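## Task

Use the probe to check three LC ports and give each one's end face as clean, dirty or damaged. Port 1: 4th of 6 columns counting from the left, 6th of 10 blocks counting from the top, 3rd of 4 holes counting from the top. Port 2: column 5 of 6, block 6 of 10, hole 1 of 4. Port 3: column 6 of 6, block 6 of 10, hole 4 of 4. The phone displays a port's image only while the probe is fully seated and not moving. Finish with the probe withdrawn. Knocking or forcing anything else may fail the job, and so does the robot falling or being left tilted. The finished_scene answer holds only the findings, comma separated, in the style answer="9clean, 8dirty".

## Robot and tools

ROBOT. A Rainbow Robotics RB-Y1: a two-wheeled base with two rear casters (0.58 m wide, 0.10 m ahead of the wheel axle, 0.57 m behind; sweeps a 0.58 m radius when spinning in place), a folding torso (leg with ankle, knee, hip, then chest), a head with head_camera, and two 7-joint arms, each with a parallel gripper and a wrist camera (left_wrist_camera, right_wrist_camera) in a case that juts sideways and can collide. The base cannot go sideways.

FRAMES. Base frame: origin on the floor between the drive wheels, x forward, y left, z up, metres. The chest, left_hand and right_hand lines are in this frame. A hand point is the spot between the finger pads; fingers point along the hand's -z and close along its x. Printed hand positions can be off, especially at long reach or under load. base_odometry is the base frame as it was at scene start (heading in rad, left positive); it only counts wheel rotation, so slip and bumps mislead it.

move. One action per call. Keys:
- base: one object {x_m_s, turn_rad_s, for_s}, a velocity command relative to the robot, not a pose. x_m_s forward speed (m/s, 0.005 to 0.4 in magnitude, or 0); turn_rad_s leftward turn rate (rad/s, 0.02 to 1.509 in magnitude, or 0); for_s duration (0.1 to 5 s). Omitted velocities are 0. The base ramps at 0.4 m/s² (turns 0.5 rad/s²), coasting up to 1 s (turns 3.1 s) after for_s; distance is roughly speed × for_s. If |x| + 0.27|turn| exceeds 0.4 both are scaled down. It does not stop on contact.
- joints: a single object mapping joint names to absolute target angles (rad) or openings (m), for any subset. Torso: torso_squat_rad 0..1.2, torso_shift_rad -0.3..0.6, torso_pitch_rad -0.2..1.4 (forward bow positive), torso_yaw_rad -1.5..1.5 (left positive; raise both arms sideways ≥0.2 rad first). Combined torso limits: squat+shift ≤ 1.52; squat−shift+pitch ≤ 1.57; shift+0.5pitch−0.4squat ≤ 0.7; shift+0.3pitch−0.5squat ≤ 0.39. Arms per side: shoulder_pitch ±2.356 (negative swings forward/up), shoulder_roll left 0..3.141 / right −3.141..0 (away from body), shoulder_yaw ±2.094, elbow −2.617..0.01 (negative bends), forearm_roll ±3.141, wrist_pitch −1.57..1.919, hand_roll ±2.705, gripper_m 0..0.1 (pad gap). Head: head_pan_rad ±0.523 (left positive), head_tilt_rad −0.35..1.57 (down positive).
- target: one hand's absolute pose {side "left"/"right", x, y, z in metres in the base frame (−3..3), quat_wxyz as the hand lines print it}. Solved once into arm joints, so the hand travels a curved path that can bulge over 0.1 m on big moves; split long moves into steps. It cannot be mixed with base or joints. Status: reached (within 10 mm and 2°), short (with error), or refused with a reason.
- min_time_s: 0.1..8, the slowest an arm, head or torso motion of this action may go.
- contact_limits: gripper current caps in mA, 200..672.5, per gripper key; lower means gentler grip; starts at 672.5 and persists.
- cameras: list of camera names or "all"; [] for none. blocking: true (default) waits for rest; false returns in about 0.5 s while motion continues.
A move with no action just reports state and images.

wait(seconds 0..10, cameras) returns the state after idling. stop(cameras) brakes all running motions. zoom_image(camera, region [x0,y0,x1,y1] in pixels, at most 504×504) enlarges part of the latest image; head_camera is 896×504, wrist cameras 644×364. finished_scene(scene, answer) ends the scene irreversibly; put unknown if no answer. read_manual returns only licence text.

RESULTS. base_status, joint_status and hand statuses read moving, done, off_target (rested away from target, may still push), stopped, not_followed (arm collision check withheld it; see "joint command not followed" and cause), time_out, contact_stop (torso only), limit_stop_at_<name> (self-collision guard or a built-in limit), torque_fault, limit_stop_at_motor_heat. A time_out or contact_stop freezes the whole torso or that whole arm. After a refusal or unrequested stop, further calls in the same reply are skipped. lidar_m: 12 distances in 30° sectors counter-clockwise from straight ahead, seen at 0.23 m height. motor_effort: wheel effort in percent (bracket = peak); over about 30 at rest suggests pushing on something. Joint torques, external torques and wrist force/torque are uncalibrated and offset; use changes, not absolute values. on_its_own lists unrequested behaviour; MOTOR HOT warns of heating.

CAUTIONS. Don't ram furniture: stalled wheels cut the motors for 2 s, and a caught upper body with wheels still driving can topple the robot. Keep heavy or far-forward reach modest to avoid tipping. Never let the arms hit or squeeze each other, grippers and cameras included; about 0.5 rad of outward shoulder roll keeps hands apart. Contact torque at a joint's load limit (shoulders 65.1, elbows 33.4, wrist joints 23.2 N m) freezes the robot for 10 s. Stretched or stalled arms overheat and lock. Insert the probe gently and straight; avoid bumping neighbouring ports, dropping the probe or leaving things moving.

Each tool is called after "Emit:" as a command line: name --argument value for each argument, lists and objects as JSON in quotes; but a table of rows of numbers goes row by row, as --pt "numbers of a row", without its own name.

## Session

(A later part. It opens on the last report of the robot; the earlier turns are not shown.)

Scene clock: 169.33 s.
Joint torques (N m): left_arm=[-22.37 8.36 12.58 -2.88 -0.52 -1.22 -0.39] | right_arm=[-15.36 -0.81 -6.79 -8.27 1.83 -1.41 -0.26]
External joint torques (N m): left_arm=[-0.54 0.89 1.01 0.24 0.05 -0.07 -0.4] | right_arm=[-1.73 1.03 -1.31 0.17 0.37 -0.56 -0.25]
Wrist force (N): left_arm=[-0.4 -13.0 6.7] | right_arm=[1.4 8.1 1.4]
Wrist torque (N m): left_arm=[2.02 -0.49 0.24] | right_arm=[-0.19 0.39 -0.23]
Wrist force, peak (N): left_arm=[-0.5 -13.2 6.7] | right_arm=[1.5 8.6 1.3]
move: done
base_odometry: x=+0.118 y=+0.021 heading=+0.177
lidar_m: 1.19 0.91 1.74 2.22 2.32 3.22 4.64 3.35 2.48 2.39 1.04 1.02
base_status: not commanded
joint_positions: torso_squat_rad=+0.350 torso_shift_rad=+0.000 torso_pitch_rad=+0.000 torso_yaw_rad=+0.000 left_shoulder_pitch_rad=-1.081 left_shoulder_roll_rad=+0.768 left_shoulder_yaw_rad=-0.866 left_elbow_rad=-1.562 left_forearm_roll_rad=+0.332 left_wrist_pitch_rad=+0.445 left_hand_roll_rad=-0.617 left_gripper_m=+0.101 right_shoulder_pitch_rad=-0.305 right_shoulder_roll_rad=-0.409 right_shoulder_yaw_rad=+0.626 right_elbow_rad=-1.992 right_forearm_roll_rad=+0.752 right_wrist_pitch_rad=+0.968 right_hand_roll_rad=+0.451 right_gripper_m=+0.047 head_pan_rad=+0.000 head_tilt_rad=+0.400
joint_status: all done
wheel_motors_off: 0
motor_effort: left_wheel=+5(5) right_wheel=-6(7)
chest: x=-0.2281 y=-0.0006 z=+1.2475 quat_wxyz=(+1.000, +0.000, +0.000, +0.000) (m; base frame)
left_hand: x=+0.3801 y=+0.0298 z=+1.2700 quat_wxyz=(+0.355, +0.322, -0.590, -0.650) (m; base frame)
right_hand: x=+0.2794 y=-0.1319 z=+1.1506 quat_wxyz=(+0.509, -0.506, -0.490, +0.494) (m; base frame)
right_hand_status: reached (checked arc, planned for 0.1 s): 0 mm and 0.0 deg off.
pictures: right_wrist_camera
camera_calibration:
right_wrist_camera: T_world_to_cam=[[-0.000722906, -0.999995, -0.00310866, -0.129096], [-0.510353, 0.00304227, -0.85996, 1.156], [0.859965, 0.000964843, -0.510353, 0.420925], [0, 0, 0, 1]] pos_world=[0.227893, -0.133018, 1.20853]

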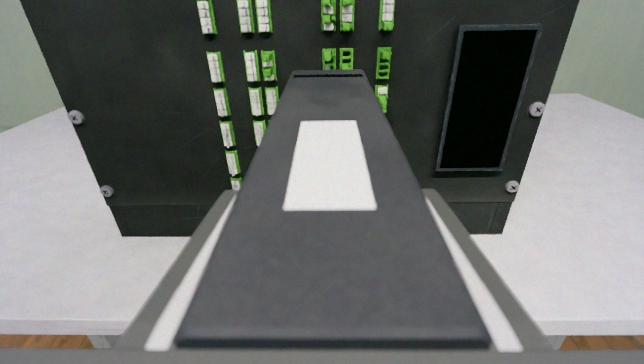

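Emit:
move --target '{"side":"right","x":0.2815,"y":-0.1317,"z":1.1510,"quat_wxyz":[0.5094,-0.5064,-0.4906,0.4936]}' --cameras '[]'

Emit:
wait --seconds 0.1 --cameras '["right_wrist_camera"]'

Emit:
zoom_image --camera "right_wrist_camera" --region '[318, 50, 338, 70]'

Scene clock: 170.10 s.
Joint torques (N m): left_arm=[-22.57 8.93 12.86 -3.3 -0.74 -1.11 -0.37] | right_arm=[-15.43 -0.78 -6.87 -8.5 2.06 -1.49 -0.15]
External joint torques (N m): left_arm=[-0.75 1.46 1.3 -0.17 -0.17 0.04 -0.38] | right_arm=[-1.7 1.08 -1.36 -0.07 0.6 -0.65 -0.15]
Wrist force (N): left_arm=[-0.4 -12.9 6.8] | right_arm=[1.2 8.3 1.5]
Wrist torque (N m): left_arm=[2.02 -0.49 0.25] | right_arm=[-0.28 0.47 -0.22]
Wrist force, peak (N): left_arm=[-0.6 -13.2 6.8] | right_arm=[0.1 8.5 2.5]
move: done
base_odometry: x=+0.118 y=+0.021 heading=+0.177
lidar_m: 1.18 0.90 1.74 2.22 2.32 3.21 4.63 3.34 2.47 2.39 1.06 1.01
base_status: not commanded
joint_positions: torso_squat_rad=+0.350 torso_shift_rad=+0.000 torso_pitch_rad=+0.000 torso_yaw_rad=+0.000 left_shoulder_pitch_rad=-1.081 left_shoulder_roll_rad=+0.768 left_shoulder_yaw_rad=-0.866 left_elbow_rad=-1.562 left_forearm_roll_rad=+0.332 left_wrist_pitch_rad=+0.445 left_hand_roll_rad=-0.617 left_gripper_m=+0.101 right_shoulder_pitch_rad=-0.310 right_shoulder_roll_rad=-0.408 right_shoulder_yaw_rad=+0.624 right_elbow_rad=-1.984 right_forearm_roll_rad=+0.750 right_wrist_pitch_rad=+0.965 right_hand_roll_rad=+0.449 right_gripper_m=+0.047 head_pan_rad=+0.000 head_tilt_rad=+0.400
joint_status: all done
wheel_motors_off: 0
motor_effort: left_wheel=+5(5) right_wheel=-6(6)
chest: x=-0.2280 y=-0.0006 z=+1.2475 quat_wxyz=(+1.000, +0.000, +0.000, +0.000) (m; base frame)
left_hand: x=+0.3801 y=+0.0298 z=+1.2700 quat_wxyz=(+0.355, +0.322, -0.590, -0.650) (m; base frame)
right_hand: x=+0.2814 y=-0.1319 z=+1.1506 quat_wxyz=(+0.509, -0.506, -0.490, +0.494) (m; base frame)
right_hand_status: reached (checked arc, planned for 0.1 s): 0 mm and 0.1 deg off.
pictures: none
No camera images: "cameras" was empty.

Scene clock: 170.20 s.
Joint torques (N m): left_arm=[-23.08 8.99 13.35 -3.31 -0.53 -1.14 -0.4] | right_arm=[-15.26 -0.92 -6.79 -8.29 2.2 -1.57 -0.15]
External joint torques (N m): left_arm=[-1.26 1.52 1.78 -0.19 0.04 0.01 -0.42] | right_arm=[-1.53 0.94 -1.29 0.15 0.74 -0.72 -0.15]
Wrist force (N): left_arm=[-0.5 -12.9 6.6] | right_arm=[1.1 7.9 1.0]
Wrist torque (N m): left_arm=[2.02 -0.51 0.25] | right_arm=[-0.28 0.57 -0.19]
Wrist force, peak (N): left_arm=[-0.4 -13.1 6.5] | right_arm=[0.9 8.1 1.3]
base_odometry: x=+0.118 y=+0.021 heading=+0.177
lidar_m: 1.19 0.90 1.73 2.21 2.32 3.22 4.64 3.35 2.47 2.40 1.06 1.01
base_status: not commanded
joint_positions: torso_squat_rad=+0.350 torso_shift_rad=+0.000 torso_pitch_rad=+0.000 torso_yaw_rad=+0.000 left_shoulder_pitch_rad=-1.081 left_shoulder_roll_rad=+0.768 left_shoulder_yaw_rad=-0.866 left_elbow_rad=-1.562 left_forearm_roll_rad=+0.332 left_wrist_pitch_rad=+0.445 left_hand_roll_rad=-0.617 left_gripper_m=+0.101 right_shoulder_pitch_rad=-0.310 right_shoulder_roll_rad=-0.408 right_shoulder_yaw_rad=+0.624 right_elbow_rad=-1.984 right_forearm_roll_rad=+0.750 right_wrist_pitch_rad=+0.965 right_hand_roll_rad=+0.449 right_gripper_m=+0.047 head_pan_rad=+0.000 head_tilt_rad=+0.400
joint_status: all done
wheel_motors_off: 0
motor_effort: left_wheel=+5(5) right_wheel=-6(6)
chest: x=-0.2280 y=-0.0006 z=+1.2475 quat_wxyz=(+1.000, +0.000, +0.000, +0.000) (m; base frame)
left_hand: x=+0.3801 y=+0.0298 z=+1.2700 quat_wxyz=(+0.355, +0.322, -0.590, -0.650) (m; base frame)
right_hand: x=+0.2814 y=-0.1319 z=+1.1506 quat_wxyz=(+0.509, -0.506, -0.490, +0.494) (m; base frame)
right_hand_status: reached (checked arc, planned for 0.1 s): 0 mm and 0.1 deg off.
wait: 0.10 s; no rest
pictures: right_wrist_camera
camera_calibration:
right_wrist_camera: T_world_to_cam=[[-0.000809478, -0.999995, -0.00305902, -0.129035], [-0.510427, 0.00304369, -0.859916, 1.15698], [0.859921, 0.000865323, -0.510427, 0.419292], [0, 0, 0, 1]] pos_world=[0.229892, -0.132918, 1.20853]

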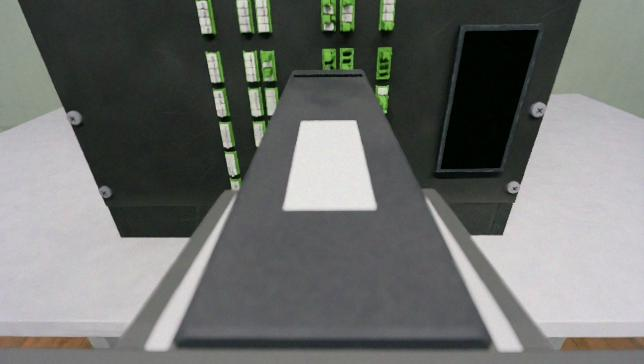

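Scaled by 25.200 from the camera's 644x364 image, which has a finer 1265x715 frame.

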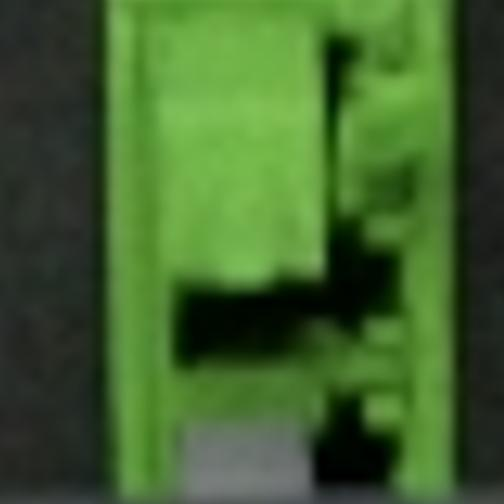

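Emit:
move --target '{"side":"right","x":0.2840,"y":-0.1322,"z":1.1510,"quat_wxyz":[0.5094,-0.5064,-0.4906,0.4936]}' --cameras '[]'

Emit:
move --target '{"side":"right","x":0.2865,"y":-0.1322,"z":1.1510,"quat_wxyz":[0.5094,-0.5064,-0.4906,0.4936]}' --cameras '[]'

Emit:
move --target '{"side":"right","x":0.2885,"y":-0.1322,"z":1.1510,"quat_wxyz":[0.5094,-0.5064,-0.4906,0.4936]}' --cameras '["right_wrist_camera"]'

Emit:
zoom_image --camera "right_wrist_camera" --region '[318, 50, 338, 70]'

Scene clock: 171.00 s.
Joint torques (N m): left_arm=[-22.88 8.41 12.82 -2.75 -0.64 -1.37 -0.44] | right_arm=[-15.01 -1.91 -6.46 -8.06 1.89 -1.38 -0.15]
External joint torques (N m): left_arm=[-1.05 0.95 1.25 0.37 -0.07 -0.22 -0.46] | right_arm=[-1.15 0 -0.92 0.37 0.43 -0.53 -0.15]
Wrist force (N): left_arm=[-0.4 -13.0 6.8] | right_arm=[1.9 7.9 1.7]
Wrist torque (N m): left_arm=[2.02 -0.51 0.24] | right_arm=[-0.25 0.26 -0.20]
Wrist force, peak (N): left_arm=[-0.4 -13.3 6.7] | right_arm=[0.1 8.0 3.1]
move: done
base_odometry: x=+0.118 y=+0.021 heading=+0.177
lidar_m: 1.19 0.90 1.74 2.22 2.31 3.21 4.64 3.35 2.48 2.40 1.05 1.01
base_status: not commanded
joint_positions: torso_squat_rad=+0.350 torso_shift_rad=+0.000 torso_pitch_rad=+0.000 torso_yaw_rad=+0.000 left_shoulder_pitch_rad=-1.081 left_shoulder_roll_rad=+0.768 left_shoulder_yaw_rad=-0.866 left_elbow_rad=-1.562 left_forearm_roll_rad=+0.332 left_wrist_pitch_rad=+0.445 left_hand_roll_rad=-0.617 left_gripper_m=+0.101 right_shoulder_pitch_rad=-0.316 right_shoulder_roll_rad=-0.408 right_shoulder_yaw_rad=+0.621 right_elbow_rad=-1.975 right_forearm_roll_rad=+0.746 right_wrist_pitch_rad=+0.961 right_hand_roll_rad=+0.447 right_gripper_m=+0.047 head_pan_rad=+0.000 head_tilt_rad=+0.400
joint_status: all done
wheel_motors_off: 0
motor_effort: left_wheel=+5(5) right_wheel=-6(6)
chest: x=-0.2280 y=-0.0006 z=+1.2475 quat_wxyz=(+1.000, +0.000, +0.000, +0.000) (m; base frame)
left_hand: x=+0.3801 y=+0.0298 z=+1.2700 quat_wxyz=(+0.355, +0.322, -0.590, -0.650) (m; base frame)
right_hand: x=+0.2839 y=-0.1323 z=+1.1507 quat_wxyz=(+0.509, -0.506, -0.490, +0.494) (m; base frame)
right_hand_status: reached (checked arc, planned for 0.1 s): 0 mm and 0.0 deg off.
pictures: none
No camera images: "cameras" was empty.

Scene clock: 171.53 s.
Joint torques (N m): left_arm=[-22.91 9.56 12.82 -3.27 -0.64 -1.37 -0.27] | right_arm=[-15.52 -0.88 -6.73 -8.07 1.99 -1.31 -0.15]
External joint torques (N m): left_arm=[-1.08 2.09 1.25 -0.15 -0.07 -0.22 -0.28] | right_arm=[-1.53 1.06 -1.16 0.35 0.54 -0.48 -0.14]
Wrist force (N): left_arm=[-0.5 -13.1 6.8] | right_arm=[1.5 8.0 1.9]
Wrist torque (N m): left_arm=[2.05 -0.50 0.24] | right_arm=[-0.25 0.33 -0.22]
Wrist force, peak (N): left_arm=[-0.5 -13.1 6.8] | right_arm=[0.5 8.2 3.1]
move: done
base_odometry: x=+0.118 y=+0.021 heading=+0.177
lidar_m: 1.18 0.91 1.74 2.22 2.31 3.23 4.64 3.36 2.47 2.39 1.06 1.02
base_status: not commanded
joint_positions: torso_squat_rad=+0.350 torso_shift_rad=+0.000 torso_pitch_rad=+0.000 torso_yaw_rad=+0.000 left_shoulder_pitch_rad=-1.081 left_shoulder_roll_rad=+0.768 left_shoulder_yaw_rad=-0.866 left_elbow_rad=-1.562 left_forearm_roll_rad=+0.332 left_wrist_pitch_rad=+0.445 left_hand_roll_rad=-0.617 left_gripper_m=+0.101 right_shoulder_pitch_rad=-0.322 right_shoulder_roll_rad=-0.407 right_shoulder_yaw_rad=+0.619 right_elbow_rad=-1.965 right_forearm_roll_rad=+0.744 right_wrist_pitch_rad=+0.957 right_hand_roll_rad=+0.445 right_gripper_m=+0.047 head_pan_rad=+0.000 head_tilt_rad=+0.400
joint_status: all done
wheel_motors_off: 0
motor_effort: left_wheel=+5(5) right_wheel=-6(6)
chest: x=-0.2280 y=-0.0006 z=+1.2475 quat_wxyz=(+1.000, +0.000, +0.000, +0.000) (m; base frame)
left_hand: x=+0.3801 y=+0.0298 z=+1.2700 quat_wxyz=(+0.355, +0.322, -0.590, -0.650) (m; base frame)
right_hand: x=+0.2864 y=-0.1323 z=+1.1507 quat_wxyz=(+0.509, -0.506, -0.490, +0.494) (m; base frame)
right_hand_status: reached (checked arc, planned for 0.1 s): 0 mm and 0.0 deg off.
pictures: none
No camera images: "cameras" was empty.

Scene clock: 172.07 s.
Joint torques (N m): left_arm=[-22.8 8.61 12.53 -2.99 -0.5 -1.45 -0.51] | right_arm=[-15.66 -0.68 -6.43 -8.02 1.82 -1.09 -0.11]
External joint torques (N m): left_arm=[-0.98 1.14 0.96 0.13 0.07 -0.3 -0.53] | right_arm=[-1.56 1.28 -0.84 0.4 0.37 -0.25 -0.1]
Wrist force (N): left_arm=[-0.5 -13.0 6.9] | right_arm=[1.1 7.2 1.9]
Wrist torque (N m): left_arm=[2.03 -0.49 0.24] | right_arm=[-0.21 0.37 -0.23]
Wrist force, peak (N): left_arm=[-0.2 -13.1 6.7] | right_arm=[1.6 7.9 1.4]
move: done
base_odometry: x=+0.118 y=+0.021 heading=+0.177
lidar_m: 1.19 0.90 1.74 2.21 2.32 3.22 4.64 3.34 2.47 2.39 1.06 1.02
base_status: not commanded
joint_positions: torso_squat_rad=+0.350 torso_shift_rad=+0.000 torso_pitch_rad=+0.000 torso_yaw_rad=+0.000 left_shoulder_pitch_rad=-1.081 left_shoulder_roll_rad=+0.768 left_shoulder_yaw_rad=-0.866 left_elbow_rad=-1.562 left_forearm_roll_rad=+0.332 left_wrist_pitch_rad=+0.445 left_hand_roll_rad=-0.617 left_gripper_m=+0.101 right_shoulder_pitch_rad=-0.328 right_shoulder_roll_rad=-0.406 right_shoulder_yaw_rad=+0.617 right_elbow_rad=-1.957 right_forearm_roll_rad=+0.742 right_wrist_pitch_rad=+0.954 right_hand_roll_rad=+0.444 right_gripper_m=+0.047 head_pan_rad=+0.000 head_tilt_rad=+0.400
joint_status: all done
wheel_motors_off: 0
motor_effort: left_wheel=+5(5) right_wheel=-6(6)
chest: x=-0.2280 y=-0.0006 z=+1.2475 quat_wxyz=(+1.000, +0.000, +0.000, +0.000) (m; base frame)
left_hand: x=+0.3801 y=+0.0298 z=+1.2700 quat_wxyz=(+0.355, +0.322, -0.590, -0.650) (m; base frame)
right_hand: x=+0.2884 y=-0.1323 z=+1.1507 quat_wxyz=(+0.509, -0.506, -0.490, +0.494) (m; base frame)
right_hand_status: reached (checked arc, planned for 0.1 s): 0 mm and 0.0 deg off.
pictures: right_wrist_camera
camera_calibration:
right_wrist_camera: T_world_to_cam=[[-0.000722783, -0.999995, -0.00311034, -0.129487], [-0.51031, 0.00304371, -0.859985, 1.1607], [0.85999, 0.000965654, -0.510309, 0.413178], [0, 0, 0, 1]] pos_world=[0.236893, -0.133418, 1.20863]

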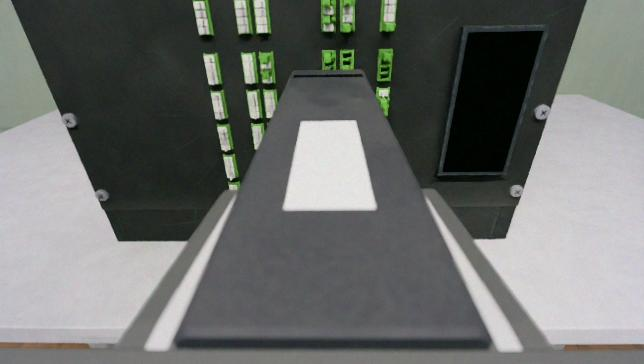

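Scaled by 25.200 from the camera's 644x364 image, which has a finer 1265x715 frame.

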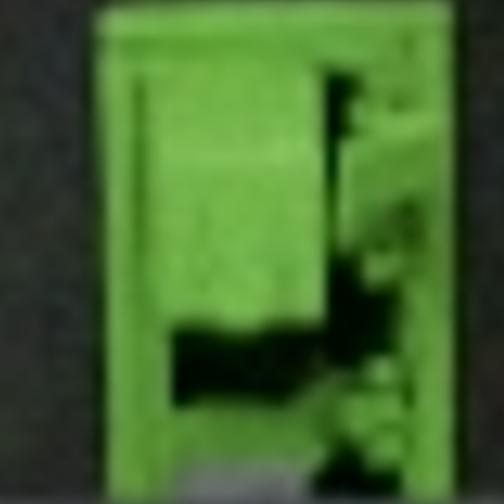

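Beautiful. Seat it.

Emit:
move --target '{"side":"right","x":0.2903,"y":-0.1322,"z":1.1510,"quat_wxyz":[0.5094,-0.5064,-0.4906,0.4936]}' --cameras '[]'

Emit:
move --target '{"side":"right","x":0.2912,"y":-0.1322,"z":1.1510,"quat_wxyz":[0.5094,-0.5064,-0.4906,0.4936]}' --cameras '[]'

Emit:
wait --seconds 0.3 --cameras '["right_wrist_camera","head_camera"]'

Scene clock: 172.97 s.
Joint torques (N m): left_arm=[-22.56 8.64 13.1 -2.83 -0.63 -1.19 -0.52] | right_arm=[-15.66 -0.56 -6.98 -8.22 1.77 -1.34 -0.17]
External joint torques (N m): left_arm=[-0.73 1.17 1.53 0.29 -0.06 -0.04 -0.54] | right_arm=[-1.47 1.43 -1.37 0.19 0.32 -0.51 -0.16]
Wrist force (N): left_arm=[-0.2 -13.2 6.5] | right_arm=[1.6 7.6 1.3]
Wrist torque (N m): left_arm=[2.05 -0.49 0.24] | right_arm=[-0.28 0.40 -0.25]
Wrist force, peak (N): left_arm=[-0.4 -13.2 6.8] | right_arm=[1.4 8.1 1.4]
move: done
base_odometry: x=+0.118 y=+0.021 heading=+0.177
lidar_m: 1.19 0.90 1.73 2.21 2.33 3.22 4.64 3.34 2.47 2.39 1.05 1.01
base_status: not commanded
joint_positions: torso_squat_rad=+0.350 torso_shift_rad=+0.000 torso_pitch_rad=+0.000 torso_yaw_rad=+0.000 left_shoulder_pitch_rad=-1.081 left_shoulder_roll_rad=+0.768 left_shoulder_yaw_rad=-0.866 left_elbow_rad=-1.562 left_forearm_roll_rad=+0.332 left_wrist_pitch_rad=+0.445 left_hand_roll_rad=-0.617 left_gripper_m=+0.101 right_shoulder_pitch_rad=-0.333 right_shoulder_roll_rad=-0.405 right_shoulder_yaw_rad=+0.615 right_elbow_rad=-1.950 right_forearm_roll_rad=+0.740 right_wrist_pitch_rad=+0.951 right_hand_roll_rad=+0.442 right_gripper_m=+0.047 head_pan_rad=+0.000 head_tilt_rad=+0.400
joint_status: all done
wheel_motors_off: 0
motor_effort: left_wheel=+5(5) right_wheel=-6(6)
chest: x=-0.2280 y=-0.0006 z=+1.2475 quat_wxyz=(+1.000, +0.000, +0.000, +0.000) (m; base frame)
left_hand: x=+0.3801 y=+0.0298 z=+1.2700 quat_wxyz=(+0.355, +0.322, -0.590, -0.650) (m; base frame)
right_hand: x=+0.2902 y=-0.1323 z=+1.1507 quat_wxyz=(+0.509, -0.506, -0.490, +0.494) (m; base frame)
right_hand_status: reached (checked arc, planned for 0.1 s): 0 mm and 0.0 deg off.
pictures: none
No camera images: "cameras" was empty.

Scene clock: 173.50 s.
Joint torques (N m): left_arm=[-23.29 8.99 12.99 -2.82 -0.41 -1.14 -0.33] | right_arm=[-15.8 -1.19 -6.97 -8.11 1.94 -1.23 -0.12]
External joint torques (N m): left_arm=[-1.47 1.52 1.42 0.3 0.16 0.01 -0.34] | right_arm=[-1.56 0.81 -1.35 0.3 0.49 -0.4 -0.12]
Wrist force (N): left_arm=[-0.3 -12.9 6.6] | right_arm=[1.3 7.8 1.5]
Wrist torque (N m): left_arm=[2.01 -0.49 0.24] | right_arm=[-0.28 0.42 -0.23]
Wrist force, peak (N): left_arm=[-0.3 -13.3 6.7] | right_arm=[1.3 8.2 1.6]
move: done
base_odometry: x=+0.118 y=+0.021 heading=+0.177
lidar_m: 1.19 0.90 1.73 2.21 2.31 3.23 4.63 3.35 2.47 2.40 1.06 1.02
base_status: not commanded
joint_positions: torso_squat_rad=+0.350 torso_shift_rad=+0.000 torso_pitch_rad=+0.000 torso_yaw_rad=+0.000 left_shoulder_pitch_rad=-1.081 left_shoulder_roll_rad=+0.768 left_shoulder_yaw_rad=-0.866 left_elbow_rad=-1.562 left_forearm_roll_rad=+0.332 left_wrist_pitch_rad=+0.445 left_hand_roll_rad=-0.617 left_gripper_m=+0.101 right_shoulder_pitch_rad=-0.335 right_shoulder_roll_rad=-0.405 right_shoulder_yaw_rad=+0.614 right_elbow_rad=-1.946 right_forearm_roll_rad=+0.739 right_wrist_pitch_rad=+0.950 right_hand_roll_rad=+0.442 right_gripper_m=+0.047 head_pan_rad=+0.000 head_tilt_rad=+0.400
joint_status: all done
wheel_motors_off: 0
motor_effort: left_wheel=+5(5) right_wheel=-6(6)
chest: x=-0.2280 y=-0.0006 z=+1.2475 quat_wxyz=(+1.000, +0.000, +0.000, +0.000) (m; base frame)
left_hand: x=+0.3801 y=+0.0298 z=+1.2700 quat_wxyz=(+0.355, +0.322, -0.590, -0.650) (m; base frame)
right_hand: x=+0.2911 y=-0.1323 z=+1.1507 quat_wxyz=(+0.509, -0.506, -0.490, +0.494) (m; base frame)
right_hand_status: reached (checked arc, planned for 0.1 s): 0 mm and 0.0 deg off.
pictures: none
No camera images: "cameras" was empty.

Scene clock: 173.80 s.
Joint torques (N m): left_arm=[-22.83 8.95 12.54 -2.95 -0.34 -1.62 -0.52] | right_arm=[-14.95 -1.18 -7.03 -8.17 1.92 -1.35 -0.29]
External joint torques (N m): left_arm=[-1.01 1.48 0.97 0.17 0.23 -0.47 -0.53] | right_arm=[-0.71 0.82 -1.41 0.24 0.47 -0.52 -0.29]
Wrist force (N): left_arm=[-0.5 -12.7 6.8] | right_arm=[1.5 7.4 1.5]
Wrist torque (N m): left_arm=[1.99 -0.51 0.25] | right_arm=[-0.27 0.45 -0.26]
Wrist force, peak (N): left_arm=[-0.5 -13.2 6.8] | right_arm=[1.5 8.0 1.4]
base_odometry: x=+0.118 y=+0.021 heading=+0.177
lidar_m: 1.19 0.90 1.74 2.22 2.31 3.22 4.64 3.35 2.48 2.40 1.04 1.02
base_status: not commanded
joint_positions: torso_squat_rad=+0.350 torso_shift_rad=+0.000 torso_pitch_rad=+0.000 torso_yaw_rad=+0.000 left_shoulder_pitch_rad=-1.081 left_shoulder_roll_rad=+0.768 left_shoulder_yaw_rad=-0.866 left_elbow_rad=-1.562 left_forearm_roll_rad=+0.332 left_wrist_pitch_rad=+0.445 left_hand_roll_rad=-0.617 left_gripper_m=+0.101 right_shoulder_pitch_rad=-0.335 right_shoulder_roll_rad=-0.405 right_shoulder_yaw_rad=+0.614 right_elbow_rad=-1.946 right_forearm_roll_rad=+0.739 right_wrist_pitch_rad=+0.950 right_hand_roll_rad=+0.442 right_gripper_m=+0.047 head_pan_rad=+0.000 head_tilt_rad=+0.400
joint_status: all done
wheel_motors_off: 0
motor_effort: left_wheel=+5(5) right_wheel=-6(6)
chest: x=-0.2280 y=-0.0006 z=+1.2475 quat_wxyz=(+1.000, +0.000, +0.000, +0.000) (m; base frame)
left_hand: x=+0.3801 y=+0.0298 z=+1.2700 quat_wxyz=(+0.355, +0.322, -0.590, -0.650) (m; base frame)
right_hand: x=+0.2911 y=-0.1323 z=+1.1507 quat_wxyz=(+0.509, -0.506, -0.490, +0.494) (m; base frame)
right_hand_status: reached (checked arc, planned for 0.1 s): 0 mm and 0.0 deg off.
wait: 0.30 s; at rest by 0.27 s
pictures: head_camera, right_wrist_camera
camera_calibration:
head_camera: T_world_to_cam=[[0.00767657, -0.999279, 0.0371828, -0.0518491], [-0.389935, -0.0372317, -0.920089, 1.30909], [0.92081, -0.00743575, -0.38994, 0.696221], [0, 0, 0, 1]] pos_world=[-0.130229, 0.00210498, 1.47789]
right_wrist_camera: T_world_to_cam=[[-0.000672288, -0.999995, -0.00302361, -0.129602], [-0.510236, 0.00294343, -0.860029, 1.1621], [0.860034, 0.000964568, -0.510236, 0.410757], [0, 0, 0, 1]] pos_world=[0.239593, -0.133418, 1.20863]

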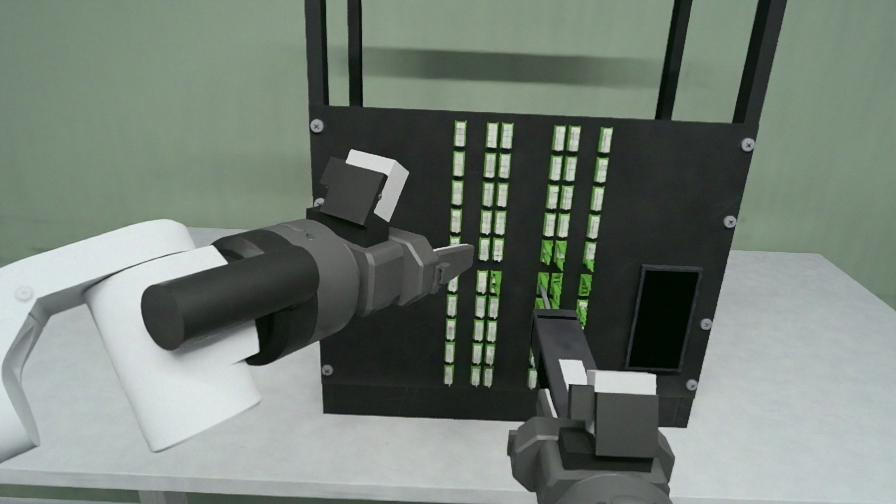

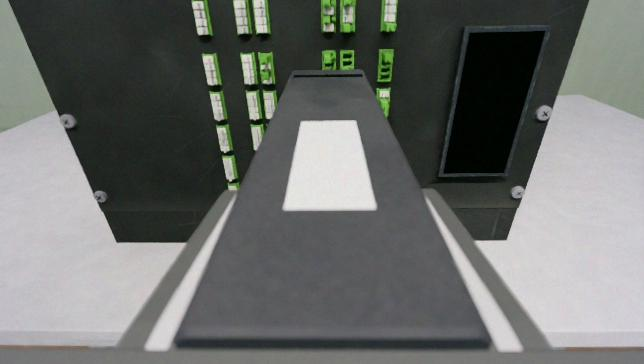

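Emit:
move --target '{"side":"right","x":0.2922,"y":-0.1322,"z":1.1510,"quat_wxyz":[0.5094,-0.5064,-0.4906,0.4936]}' --cameras '["right_wrist_camera"]'

Emit:
move --target '{"side":"right","x":0.2932,"y":-0.1322,"z":1.1510,"quat_wxyz":[0.5094,-0.5064,-0.4906,0.4936]}' --cameras '[]'

Emit:
wait --seconds 0.3 --cameras '["right_wrist_camera"]'

Scene clock: 174.60 s.
Joint torques (N m): left_arm=[-22.98 8.56 12.51 -2.94 -0.57 -1.34 -0.56] | right_arm=[-17.48 -1.33 -8.07 -6.92 1.67 -1.55 -0.17]
External joint torques (N m): left_arm=[-1.16 1.09 0.95 0.18 0 -0.19 -0.57] | right_arm=[-3.2 0.68 -2.44 1.49 0.22 -0.72 -0.16]
Wrist force (N): left_arm=[-0.4 -13.1 6.5] | right_arm=[0.3 7.5 15.6]
Wrist torque (N m): left_arm=[2.05 -0.50 0.23] | right_arm=[-0.45 0.62 -0.24]
Wrist force, peak (N): left_arm=[-0.4 -13.3 6.7] | right_arm=[-0.1 7.0 25.5]
move: done
base_odometry: x=+0.118 y=+0.021 heading=+0.177
lidar_m: 1.19 0.91 1.73 2.21 2.32 3.22 4.64 3.34 2.47 2.40 1.05 1.02
base_status: not commanded
joint_positions: torso_squat_rad=+0.350 torso_shift_rad=+0.000 torso_pitch_rad=+0.000 torso_yaw_rad=+0.000 left_shoulder_pitch_rad=-1.081 left_shoulder_roll_rad=+0.768 left_shoulder_yaw_rad=-0.866 left_elbow_rad=-1.562 left_forearm_roll_rad=+0.332 left_wrist_pitch_rad=+0.445 left_hand_roll_rad=-0.617 left_gripper_m=+0.101 right_shoulder_pitch_rad=-0.337 right_shoulder_roll_rad=-0.404 right_shoulder_yaw_rad=+0.614 right_elbow_rad=-1.942 right_forearm_roll_rad=+0.738 right_wrist_pitch_rad=+0.948 right_hand_roll_rad=+0.441 right_gripper_m=+0.047 head_pan_rad=+0.000 head_tilt_rad=+0.400
joint_status: all done
wheel_motors_off: 0
motor_effort: left_wheel=+6(7) right_wheel=-4(6)
chest: x=-0.2281 y=-0.0006 z=+1.2475 quat_wxyz=(+1.000, +0.000, +0.000, +0.000) (m; base frame)
left_hand: x=+0.3800 y=+0.0298 z=+1.2700 quat_wxyz=(+0.355, +0.322, -0.590, -0.650) (m; base frame)
right_hand: x=+0.2920 y=-0.1322 z=+1.1506 quat_wxyz=(+0.509, -0.506, -0.490, +0.494) (m; base frame)
right_hand_status: reached (checked arc, planned for 0.1 s): 0 mm and 0.0 deg off.
pictures: right_wrist_camera
camera_calibration:
right_wrist_camera: T_world_to_cam=[[-0.000500075, -0.999995, -0.00312426, -0.129422], [-0.510429, 0.00294187, -0.859915, 1.16233], [0.85992, 0.00116469, -0.510428, 0.410304], [0, 0, 0, 1]] pos_world=[0.240393, -0.133318, 1.20853]

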